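# Press the bell button once and let it spring back

## Task

Ring the bell by pushing its button fully down briefly and then releasing it so it rises again. The press counts only if the bell remains standing and unmoved; a toppled or shifted bell means failure.

## Robot and tools

Robot: two FANUC CRX-5iA arms, left_arm and right_arm, each ending in a two-finger parallel gripper with a 50 mm maximum opening. In the scene frame the origin sits at table-top height midway between the arms, +z points up, +x points out over the table, and left_arm is on the +y side. Measured root positions: left_arm (+0.060, +0.370, +0.039) m, right_arm (+0.067, -0.320, +0.039) m, both turned almost not at all. A camera stand is fixed behind the arms. Cameras: cam_left_wrist and cam_right_wrist, each mounted on its arm's wrist, 896x504 pixels.

Frames: every hand position, orientation, velocity and offset for an arm uses that arm's own base frame. The fingers point along the gripper's +z and close along its x axis. end_effector_position is the midpoint between the pads; fingertips extend 17.5 mm further. A camera block juts about 10 cm toward the gripper's -y side. Reported positions may be off by a few centimetres.

The 18-number row (used by execute_actions and move): one flat list covering both arms, every number in [-1, 1]. Order: left dx, dy, dz, rx, ry, rz, left gripper position, force_limit, speed, then the same nine for the right arm. dx..dz are an offset (not a pose) from that arm's Hand target at the start of the action or move, along its base axes; 1.0 equals 0.6 m. rx, ry, rz form one rotation vector, 1.0 equals 180 degrees, turning about the Hand target's point. Six zeros mean go back to the current Hand target. Gripper numbers are absolute commands: position +1 fully open, about -0.65 pads touching, -1 closes until blocked; force_limit -1/0/+1 is roughly 20/102/185 N per pad; speed -1/0/+1 is 20/85/150 mm/s. A 0 is a real command, so resend the last gripper numbers to leave a gripper unchanged.

execute_actions(actions, cameras): actions is a list of actions; each action is a list of up to 15 rows, one per 1/30 s step; if fewer rows are given the last one is held to fill 15. All rows in an action count from the same start pose, and each new action starts from the updated Hand target, so repeating an offset keeps moving further. An empty list returns images and the scene number. cameras: list of names, ["all"], or [] for none.

move(target, speed, blend, blocking, cameras): target is one row or a list of up to 15 rows, each row an offset from the Hand targets at the move's start (not chained). The path is straight; it does not avoid obstacles. speed is top speed in m/s, 0.002 to 1 (default 0.25), one value or one per target; rotation rate limit is twice that in rad/s. blend in metres rounds corners (0 = stop at each). Capped at 10 s. blocking=false returns after about 0.5 s while the move continues. The result adds a move: line, e.g. done, off_target, moving, held or fault, plus limits such as paced (pose clipped) or held (steps withheld).

wait(seconds 0 to 10): lets time pass holding commands. stop(): brakes a running move. zoom_image(camera, region [x0, y0, x1, y1] pixels, max 504x504): enlarges part of the latest image of cam_left_wrist or cam_right_wrist. read_manual(section): licence text only. finished_scene(scene 1 or 2): ends the scene irreversibly; call it only once the bell is rung and resting.

Results: per arm, end_effector_position (m) and end_effector_quat_wxyz in the base frame, Hand target (the commanded pose after clipping, which next offsets start from), joint velocities (may say within noise), Tool commands, gripper position_measured (opening about (250 - value) x 0.202 mm) and object_status: 0 moving, 1 blocked while opening, 2 blocked while closing (grip), 3 reached target or pads met. Flange force is the external force on the gripper in its own axes, noisy, especially during acceleration; no reading means unavailable. MOTOR HOT warns of overheating.

Control notes: each step the command is clipped to 70 mm and 16 degrees from the measured pose, so big offsets take several actions. A gripper can rest short of its Hand target; send the remaining distance as a new offset. A clearance check blocks commands bringing the arms too close, though contact is still possible.

Avoid: the arms are stiff, so commanding past a firm contact builds force fast. A contact force of 150 N on an arm, or joint torque at its limit (wrist joints only about 30 N m), triggers a 10 s fault stop. Approach the button slowly from above, press only a few millimetres past where it bottoms out, then lift back clear so it can spring up. Do not sweep the gripper or camera block into the bell's body, tip it, or slide it; do not let the arms touch each other or strike the table. Holding arms stretched or pushing into unreachable poses heats motors and may cause a 30-60 s stop.

Each tool is called after "Call:" as name(argument=value, ...), one argument or row to a line, values as JSON.

## Session

Call:
execute_actions(
  actions=[],
)

Scene clock: 0.00 s.
left_arm: end_effector_position=(+0.1874, -0.5222, +0.3063) position_measured=3 object_status=3 end_effector_quat_wxyz=(+0.096, +0.730, -0.498, +0.458) | right_arm: end_effector_position=(+0.2750, -0.1682, +0.1264) position_measured=3 object_status=3 end_effector_quat_wxyz=(-0.291, +0.437, +0.752, +0.398)
Joint positions: left_arm=[-1.217 -0.267 -0.331 -0.574 -0.656 -1.25] | right_arm=[-0.765 0.444 -0.039 -0.63 -1.921 1.331]
Joint velocities: within noise
Flange force (N): no reading
Hand target: left_arm +0.1874, -0.5222, +0.3063; +0.096, +0.730, -0.498, +0.458 | right_arm +0.2750, -0.1682, +0.1264; -0.291, +0.437, +0.752, +0.398
Tool commands: left_gripper/position=+1.0 left_gripper/force_limit=+1.0 left_gripper/speed=+1.0 right_gripper/position=+1.0 right_gripper/force_limit=+1.0 right_gripper/speed=+1.0

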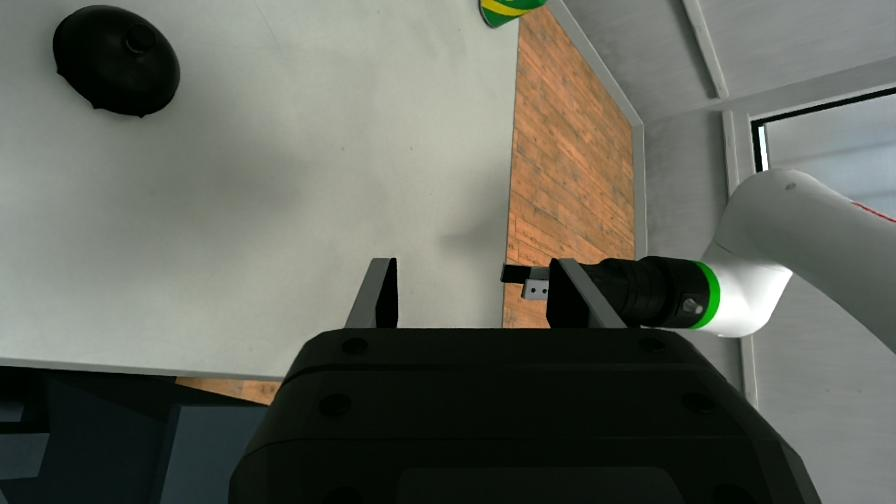

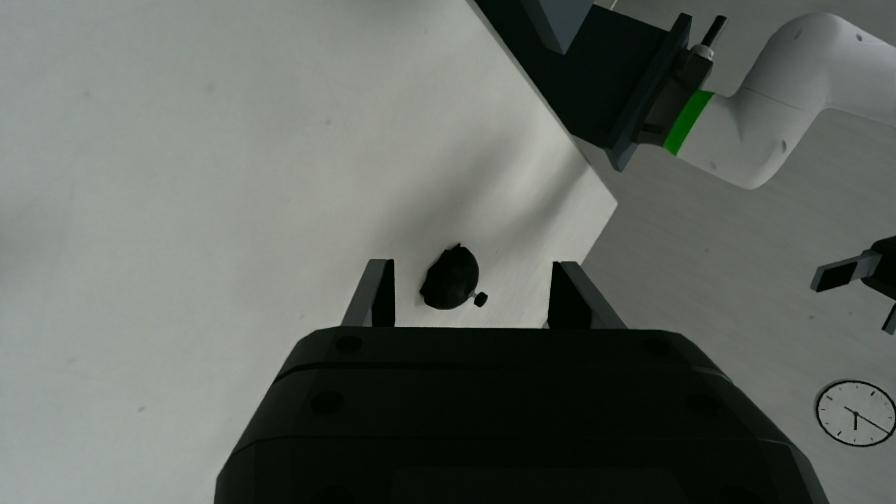

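Call:
move(
  target=[0.3325,0.0867,-0.277,0.2234,0.2148,0,-1,-1,1,0,0,0,0,0,0,1,1,1],
  speed=0.4,
  cameras=["all"],
)

Scene clock: 14.43 s.
left_arm: end_effector_position=(+0.3869, -0.4702, +0.1401) position_measured=251 object_status=3 end_effector_quat_wxyz=(+0.000, +0.826, -0.564, +0.001) | right_arm: end_effector_position=(+0.2750, -0.1682, +0.1264) position_measured=3 object_status=3 end_effector_quat_wxyz=(-0.291, +0.437, +0.752, +0.398)
Joint positions: left_arm=[-0.667 0.445 0.209 0 -1.334 -2.102] | right_arm=[-0.765 0.444 -0.039 -0.63 -1.921 1.331]
Flange force (N): left_arm=[6.0 -1.3 3.8] | right_arm=[3.2 0.8 -1.2]
Hand target: left_arm +0.3869, -0.4702, +0.1401; +0.000, +0.826, -0.564, +0.000 | right_arm +0.2750, -0.1682, +0.1264; -0.291, +0.437, +0.752, +0.398
Off the commanded pose: left_arm 0.000 m, 0 deg | right_arm 0.000 m, 0 deg.
move: done

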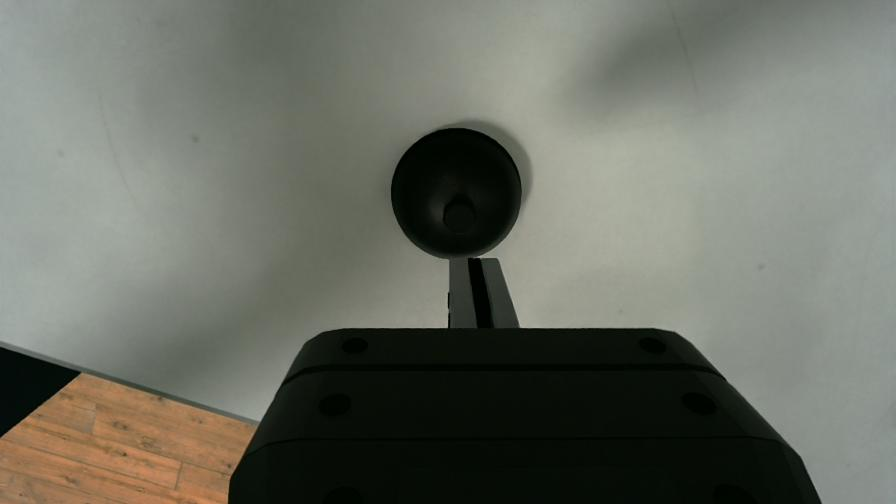

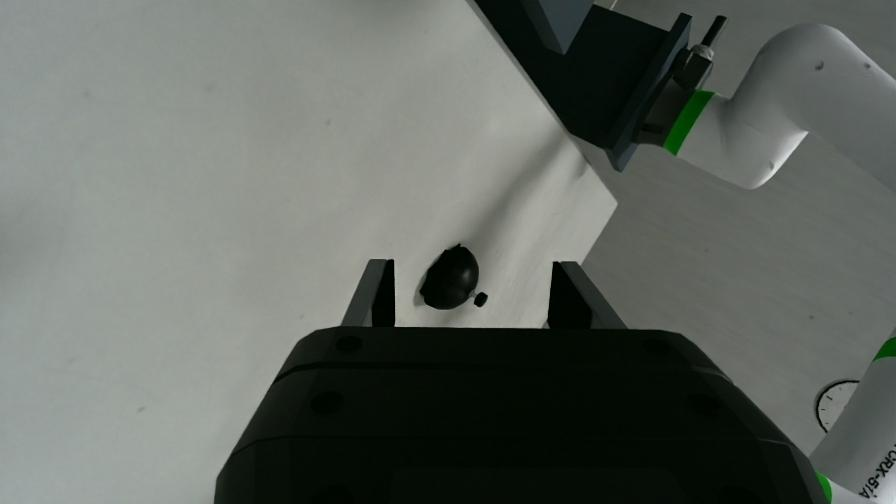

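Call:
move(
  target=[-0.0088,0.0013,-0.1568,0,0,0,-1,-1,1,0,0,0,0,0,0,1,1,1],
  cameras=["all"],
)

Scene clock: 19.13 s.
left_arm: end_effector_position=(+0.3816, -0.4694, +0.0461) position_measured=251 object_status=3 end_effector_quat_wxyz=(+0.000, +0.826, -0.564, +0.001) | right_arm: end_effector_position=(+0.2750, -0.1682, +0.1264) position_measured=3 object_status=3 end_effector_quat_wxyz=(-0.291, +0.437, +0.752, +0.398)
Joint positions: left_arm=[-0.671 0.512 0.075 0 -1.133 -2.097] | right_arm=[-0.765 0.444 -0.039 -0.63 -1.921 1.331]
Flange force (N): left_arm=[3.3 -0.4 3.5] | right_arm=[3.4 0.6 -1.1]
Hand target: left_arm +0.3816, -0.4694, +0.0460; +0.000, +0.826, -0.564, +0.000 | right_arm +0.2750, -0.1682, +0.1264; -0.291, +0.437, +0.752, +0.398
Off the commanded pose: left_arm 0.000 m, 0 deg | right_arm 0.000 m, 0 deg.
move: done

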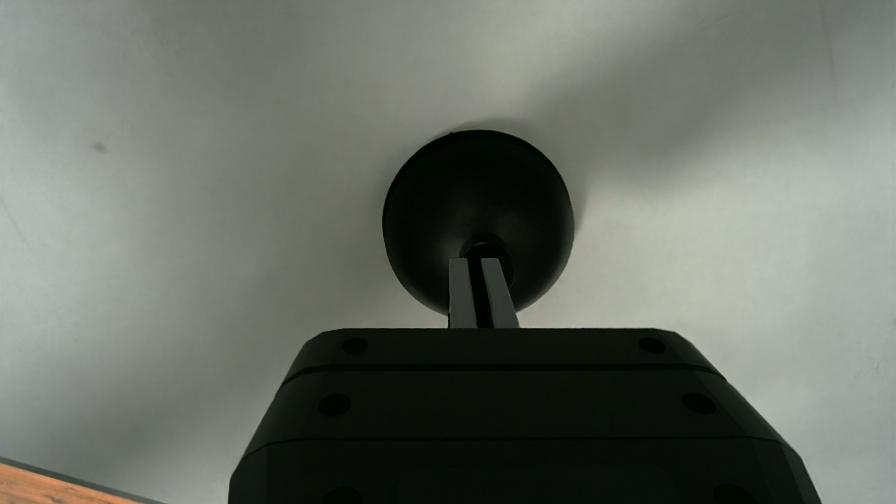

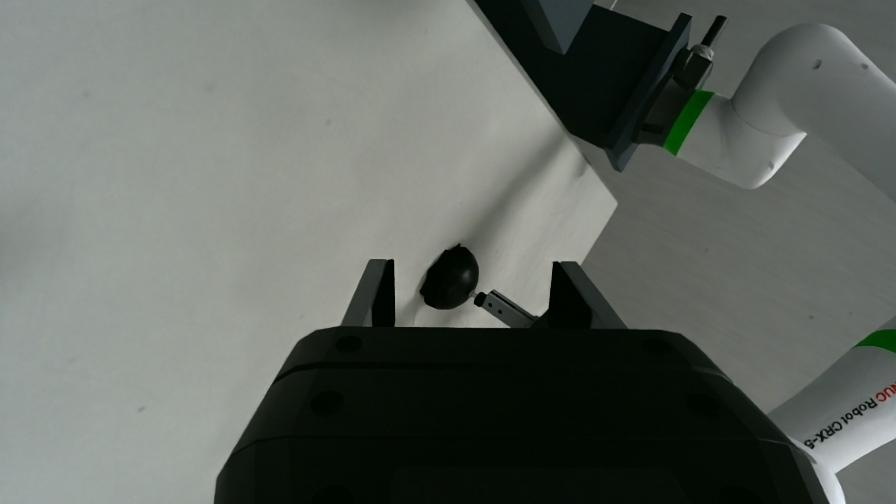

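Call:
move(
  target=[
    [0.0092,-0.0042,0,0,0,0,-1,-1,1,0,0,0,0,0,0,1,1,1],
    [0.0092,-0.0042,-0.0167,0,0,0,-1,-1,1,0,0,0,0,0,0,1,1,1],
  ],
  speed=0.03,
  cameras=["all"],
)

Call:
zoom_image(
  camera="cam_right_wrist",
  region=[400, 230, 560, 330],
)

Call:
zoom_image(
  camera="cam_left_wrist",
  region=[370, 120, 590, 330],
)

Scene clock: 25.03 s.
left_arm: end_effector_position=(+0.3868, -0.4720, +0.0437) position_measured=251 object_status=3 end_effector_quat_wxyz=(+0.001, +0.826, -0.563, +0.000) | right_arm: end_effector_position=(+0.2750, -0.1682, +0.1264) position_measured=3 object_status=3 end_effector_quat_wxyz=(-0.291, +0.437, +0.752, +0.398)
Joint positions: left_arm=[-0.668 0.526 0.09 0.002 -1.134 -2.1] | right_arm=[-0.765 0.444 -0.039 -0.63 -1.921 1.331]
Flange force (N): left_arm=[4.0 -0.4 2.3] | right_arm=[3.4 0.8 -0.9]
Flange force when the fault began (N): left_arm=[-35.4 -9.6 -129.2]
Hand target: left_arm +0.3868, -0.4720, +0.0437; +0.001, +0.826, -0.563, +0.000 (not the last commanded pose) | right_arm +0.2750, -0.1682, +0.1264; -0.291, +0.437, +0.752, +0.398
Tool commands: left_gripper/position=-1.0 left_gripper/force_limit=-1.0 left_gripper/speed=+1.0 right_gripper/position=+1.0 right_gripper/force_limit=+1.0 right_gripper/speed=+1.0
Off the commanded pose: left_arm 0.008 m, 0 deg | right_arm 0.000 m, 0 deg.
FORCE FAULT: contact force on the left arm reached its limit, and that arm stopped. The contact can be on any part of that arm, not only on its tool. That arm's remaining commands of this call were not run. That arm is still stopped at the end of this call. That arm stays stopped for about 10 more seconds. Until then a move that you send moves the other arm only, and its call returns only when the move has ended. Once the stop has ended, the next robot result says so. If the stop ends while you think or write, that arm runs what you send next, counted from a new Hand target: where the arm stands when the stop ends. While its stop runs, that arm takes no new command, but its gripper still runs the gripper command that each later call begins with. Until it ends, the stop uses up actions while you think or wait. An arm that is not stopped still takes commands.
move: fault (left_arm)

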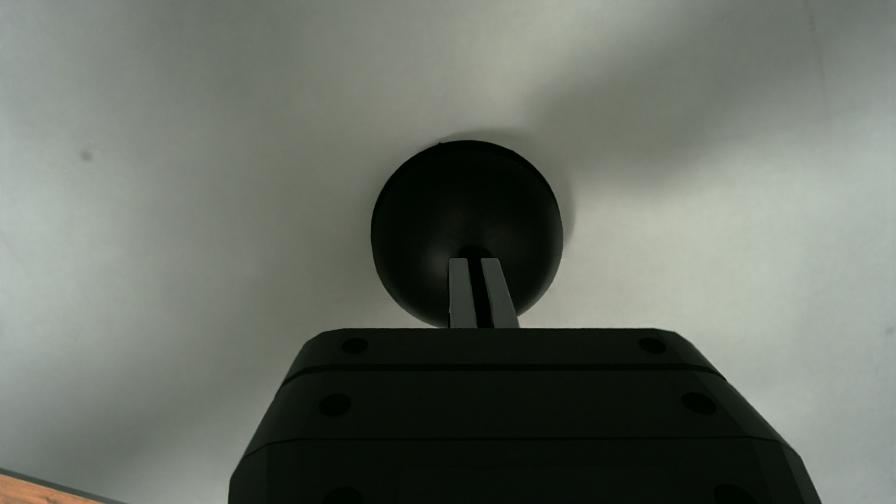

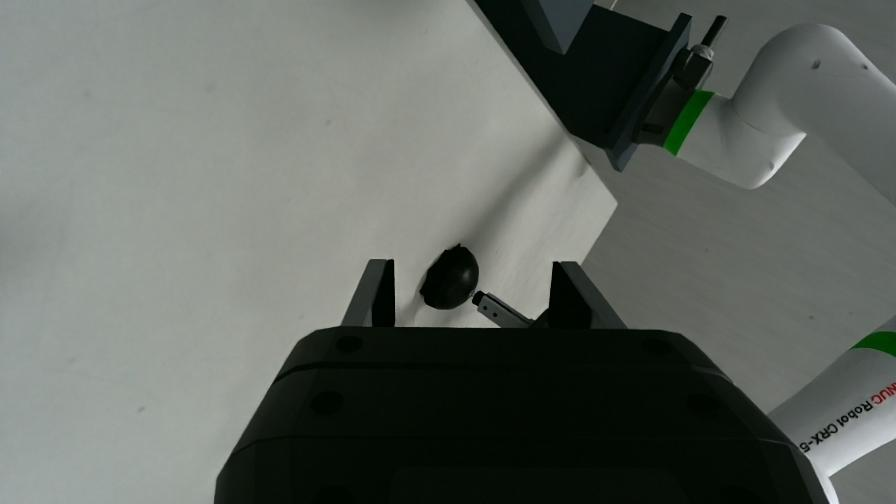

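Scaled by 3.150 from the camera's 896x504 image, which has a finer 1280x720 frame.

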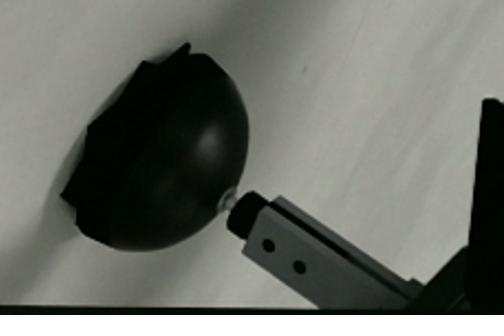

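Scaled by 2.291 from the camera's 896x504 image, which has a finer 1280x720 frame.

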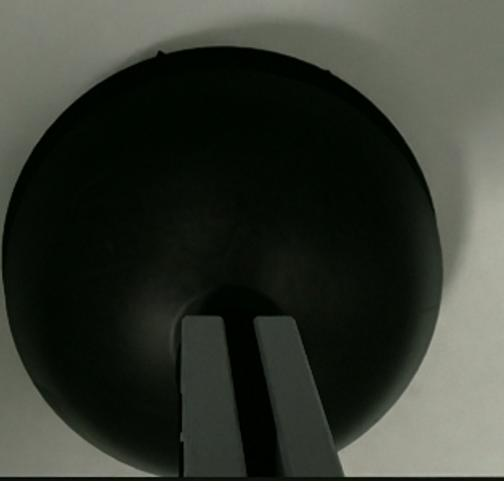

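Call:
wait(
  seconds=8,
)

Call:
move(
  target=[0,0,0.1,0,0,0,-1,-1,1,0,0,0,0,0,0,1,1,1],
  cameras=["all"],
)

Call:
zoom_image(
  camera="cam_right_wrist",
  region=[400, 230, 560, 330],
)

Scene clock: 35.53 s.
left_arm: end_effector_position=(+0.3868, -0.4720, +0.0437) position_measured=251 object_status=3 end_effector_quat_wxyz=(+0.001, +0.826, -0.563, +0.000) | right_arm: end_effector_position=(+0.2750, -0.1682, +0.1264) position_measured=3 object_status=3 end_effector_quat_wxyz=(-0.291, +0.437, +0.752, +0.398)
Joint positions: left_arm=[-0.668 0.526 0.09 0.002 -1.134 -2.1] | right_arm=[-0.765 0.444 -0.039 -0.63 -1.921 1.331]
Flange force (N): left_arm=[4.1 -0.4 2.3] | right_arm=[3.1 1.0 -1.5]
Hand target: left_arm +0.3868, -0.4720, +0.0437; +0.001, +0.826, -0.563, +0.000 (not the last commanded pose) | right_arm +0.2750, -0.1682, +0.1264; -0.291, +0.437, +0.752, +0.398
Tool commands: left_gripper/position=-1.0 left_gripper/force_limit=-1.0 left_gripper/speed=+1.0 right_gripper/position=+1.0 right_gripper/force_limit=+1.0 right_gripper/speed=+1.0
Off the commanded pose: left_arm 0.008 m, 0 deg | right_arm 0.000 m, 0 deg.
FORCE FAULT, CONTINUED: the left arm's stop, for the force fault that an earlier result reported, is over. The rest of the stop counts as 19 of the actions that you can send in this scene. During its stop the left arm's controller moved it back a little. That arm's target is now where it stood when the stop ended, not its last command. That arm accepts commands again.
wait: 8.00 s; at rest from the start

Scene clock: 36.30 s.
left_arm: end_effector_position=(+0.3867, -0.4720, +0.1036) position_measured=251 object_status=3 end_effector_quat_wxyz=(+0.001, +0.826, -0.563, +0.000) | right_arm: end_effector_position=(+0.2750, -0.1682, +0.1264) position_measured=3 object_status=3 end_effector_quat_wxyz=(-0.291, +0.437, +0.752, +0.398)
Joint positions: left_arm=[-0.668 0.473 0.16 0.002 -1.258 -2.1] | right_arm=[-0.765 0.444 -0.039 -0.63 -1.921 1.331]
Flange force (N): left_arm=[4.7 -0.9 4.4] | right_arm=[3.0 0.7 -1.0]
Hand target: left_arm +0.3868, -0.4720, +0.1037; +0.001, +0.826, -0.563, +0.000 | right_arm +0.2750, -0.1682, +0.1264; -0.291, +0.437, +0.752, +0.398
Off the commanded pose: left_arm 0.000 m, 0 deg | right_arm 0.000 m, 0 deg.
move: done

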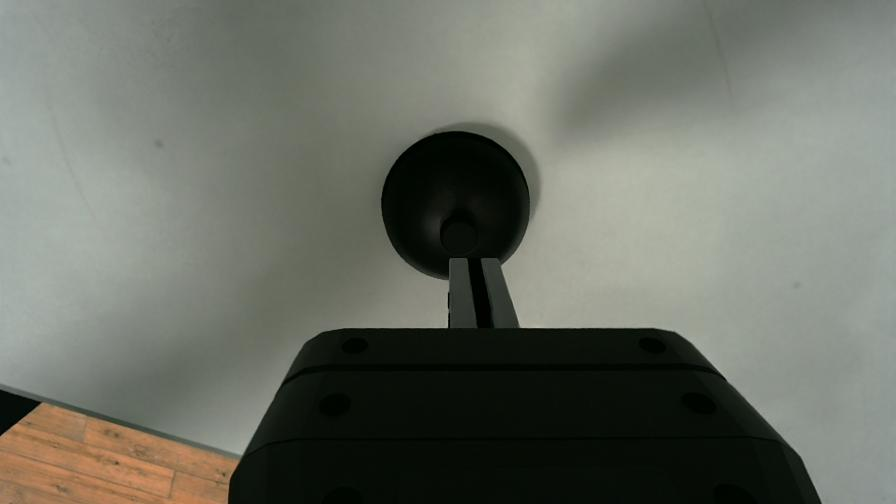

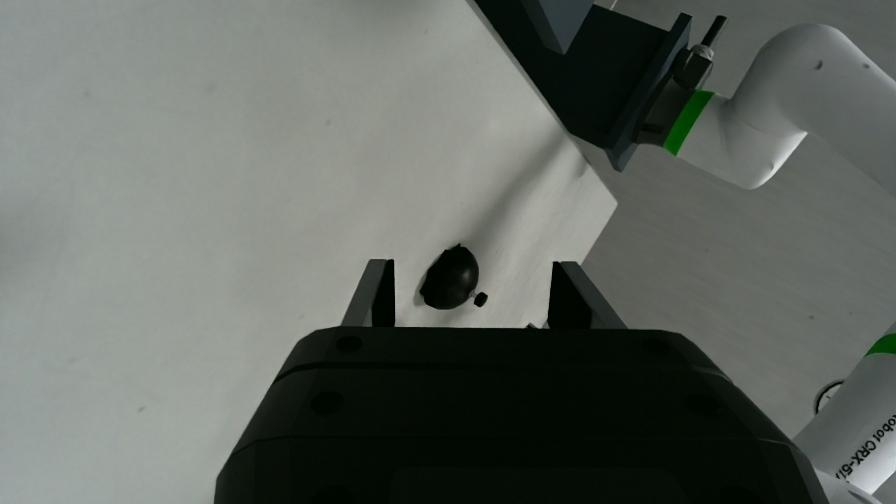

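Scaled by 3.150 from the camera's 896x504 image, which has a finer 1280x720 frame.

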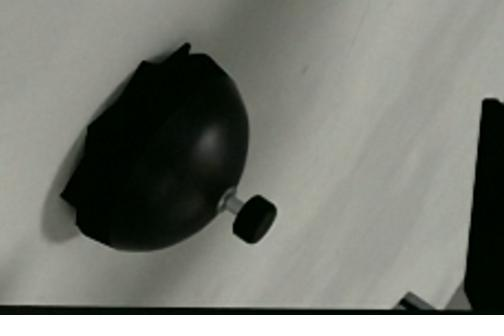

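Call:
finished_scene(
  scene=1,
)

The scene is finished: the task was done.


## Next scene

The same job, from a new start.

Call:
execute_actions(
  actions=[],
)

Scene clock: 0.00 s.
left_arm: end_effector_position=(+0.2177, -0.4271, +0.2186) position_measured=3 object_status=3 end_effector_quat_wxyz=(+0.149, +0.967, +0.208, +0.000) | right_arm: end_effector_position=(+0.1103, -0.0901, +0.1366) position_measured=3 object_status=3 end_effector_quat_wxyz=(-0.475, +0.804, -0.219, +0.282)
Joint positions: left_arm=[-0.706 -0.136 -0.365 0.201 -1.11 -0.508] | right_arm=[-1.579 0.023 -0.644 -0.748 -1.84 -0.349]
Joint velocities: within noise
Flange force (N): no reading
Hand target: left_arm +0.2177, -0.4271, +0.2186; +0.149, +0.967, +0.208, +0.000 | right_arm +0.1103, -0.0901, +0.1366; -0.475, +0.804, -0.219, +0.282
Tool commands: left_gripper/position=+1.0 left_gripper/force_limit=+1.0 left_gripper/speed=+1.0 right_gripper/position=+1.0 right_gripper/force_limit=+1.0 right_gripper/speed=+1.0

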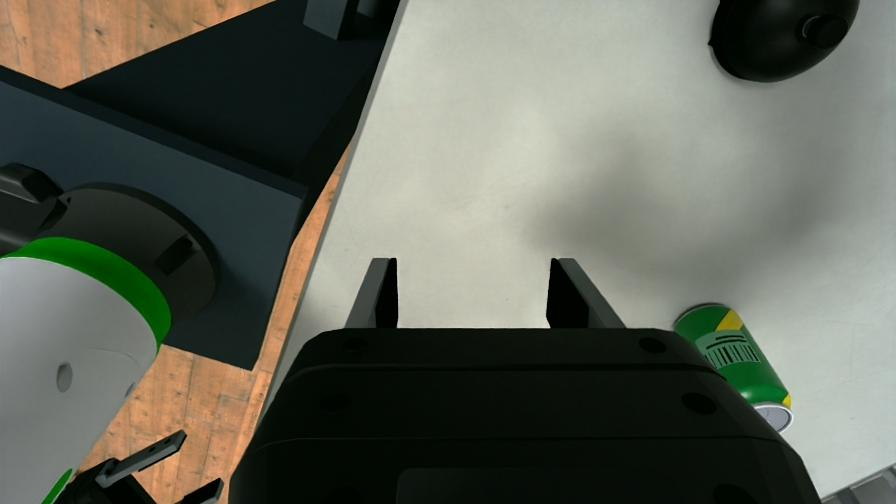

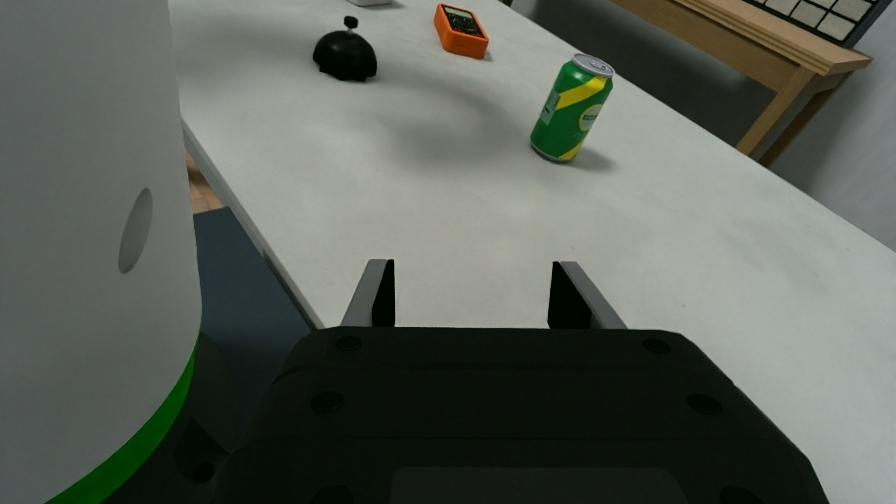

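Call:
move(
  target=[0.272,0.195,-0.131,0.093,0.02,0,-1,-1,1,0,0,0,0,0,0,1,1,1],
  speed=0.4,
  cameras=["all"],
)

Call:
zoom_image(
  camera="cam_left_wrist",
  region=[340, 120, 580, 330],
)

Scene clock: 7.43 s.
left_arm: end_effector_position=(+0.3809, -0.3101, +0.1400) position_measured=251 object_status=3 end_effector_quat_wxyz=(+0.000, +0.978, +0.211, +0.000) | right_arm: end_effector_position=(+0.1103, -0.0901, +0.1366) position_measured=3 object_status=3 end_effector_quat_wxyz=(-0.475, +0.804, -0.219, +0.282)
Joint positions: left_arm=[-0.415 0.16 -0.16 0 -1.25 -0.731] | right_arm=[-1.579 0.023 -0.644 -0.748 -1.84 -0.349]
Flange force (N): left_arm=[1.0 4.2 4.1] | right_arm=[0.3 -3.6 -1.2]
Hand target: left_arm +0.3809, -0.3101, +0.1400; +0.000, +0.978, +0.211, +0.000 | right_arm +0.1103, -0.0901, +0.1366; -0.475, +0.804, -0.219, +0.282
Off the commanded pose: left_arm 0.000 m, 0 deg | right_arm 0.000 m, 0 deg.
move: done

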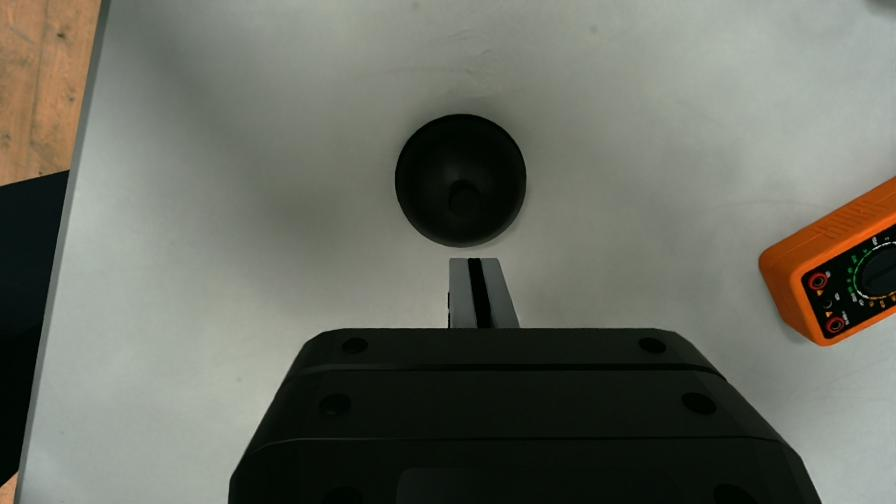

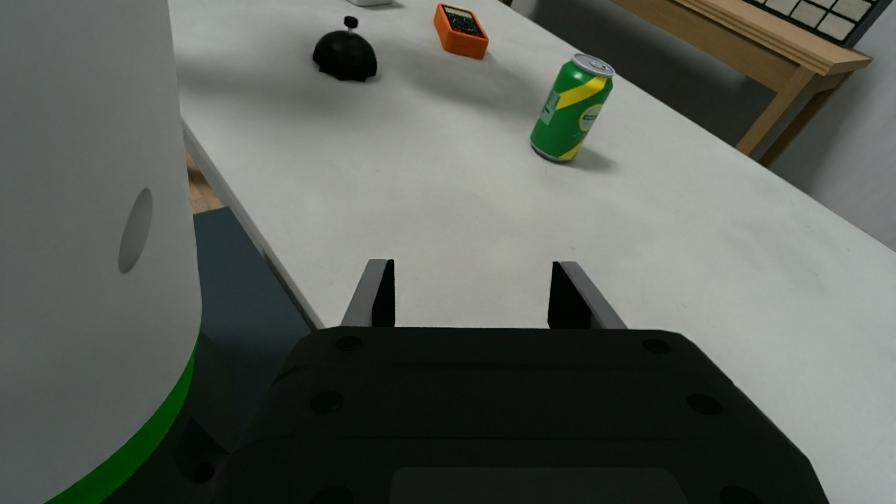

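Scaled by 2.100 from the camera's 896x504 image, which has a finer 1280x720 frame.

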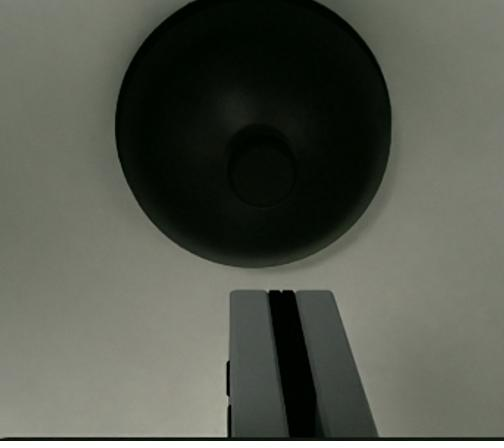

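Call:
move(
  target=[
    [-0.0028,0.006,-0.1517,0,0,0,-1,-1,1,0,0,0,0,0,0,1,1,1],
    [-0.0028,0.006,-0.1675,0,0,0,-1,-1,1,0,0,0,0,0,0,1,1,1],
  ],
  speed=[0.2,0.01],
  cameras=["cam_right_wrist"],
)

Call:
zoom_image(
  camera="cam_right_wrist",
  region=[300, 0, 400, 90],
)

Scene clock: 14.67 s.
left_arm: end_effector_position=(+0.3794, -0.3065, +0.0397) position_measured=251 object_status=3 end_effector_quat_wxyz=(+0.000, +0.978, +0.211, +0.000) | right_arm: end_effector_position=(+0.1103, -0.0901, +0.1366) position_measured=3 object_status=3 end_effector_quat_wxyz=(-0.475, +0.804, -0.219, +0.282)
Joint positions: left_arm=[-0.41 0.258 -0.299 0 -1.013 -0.737] | right_arm=[-1.579 0.023 -0.644 -0.748 -1.84 -0.349]
Flange force (N): left_arm=[-0.2 -36.5 -125.8] | right_arm=[-0.1 -2.9 -1.1]
Hand target: left_arm +0.3793, -0.3065, +0.0395; +0.000, +0.978, +0.211, +0.000 | right_arm +0.1103, -0.0901, +0.1366; -0.475, +0.804, -0.219, +0.282
Off the commanded pose: left_arm 0.000 m, 0 deg | right_arm 0.000 m, 0 deg.
move: done
Images, in order (width x height): cam_right_wrist 896x504.

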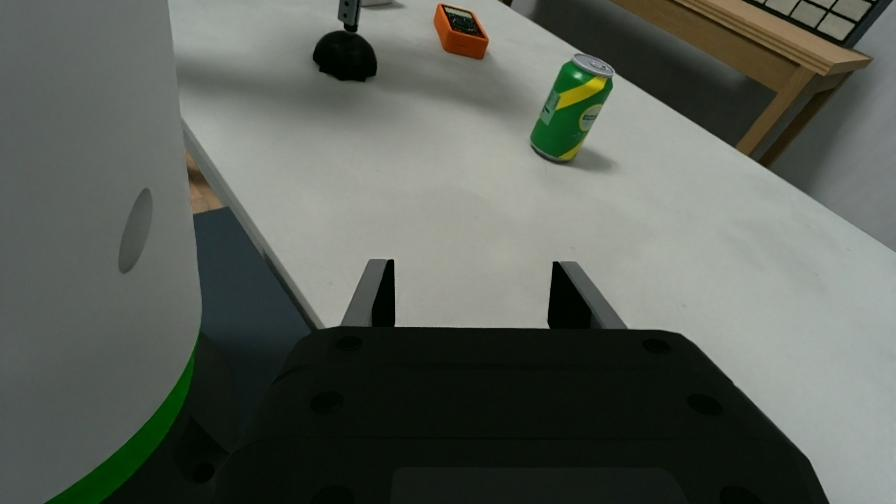

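Scaled by 5.040 from the camera's 896x504 image, which has a finer 1280x720 frame.

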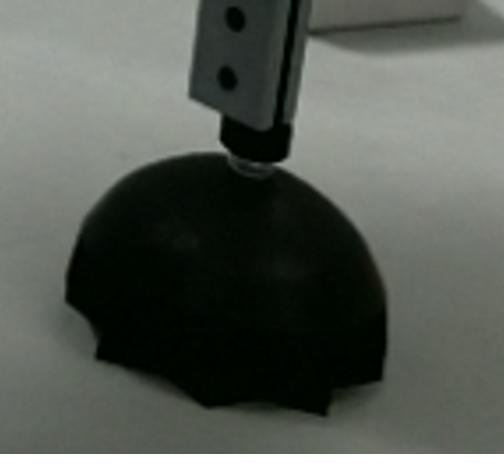

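126 N: bottomed. Release.

Call:
move(
  target=[0,0,0.08,0,0,0,-1,-1,1,0,0,0,0,0,0,1,1,1],
  speed=0.1,
)

Call:
finished_scene(
  scene=2,
)

Scene clock: 17.53 s.
left_arm: end_effector_position=(+0.3792, -0.3065, +0.0875) position_measured=251 object_status=3 end_effector_quat_wxyz=(+0.000, +0.978, +0.211, +0.000) | right_arm: end_effector_position=(+0.1103, -0.0901, +0.1366) position_measured=3 object_status=3 end_effector_quat_wxyz=(-0.475, +0.804, -0.219, +0.282)
Joint positions: left_arm=[-0.41 0.2 -0.244 0 -1.126 -0.737] | right_arm=[-1.579 0.023 -0.644 -0.748 -1.84 -0.349]
Flange force (N): left_arm=[0.9 3.4 4.4] | right_arm=[0.7 -3.4 -1.5]
Hand target: left_arm +0.3793, -0.3065, +0.0875; +0.000, +0.978, +0.211, +0.000 | right_arm +0.1103, -0.0901, +0.1366; -0.475, +0.804, -0.219, +0.282
Off the commanded pose: left_arm 0.000 m, 0 deg | right_arm 0.000 m, 0 deg.
move: done

The scene is finished: the task was done.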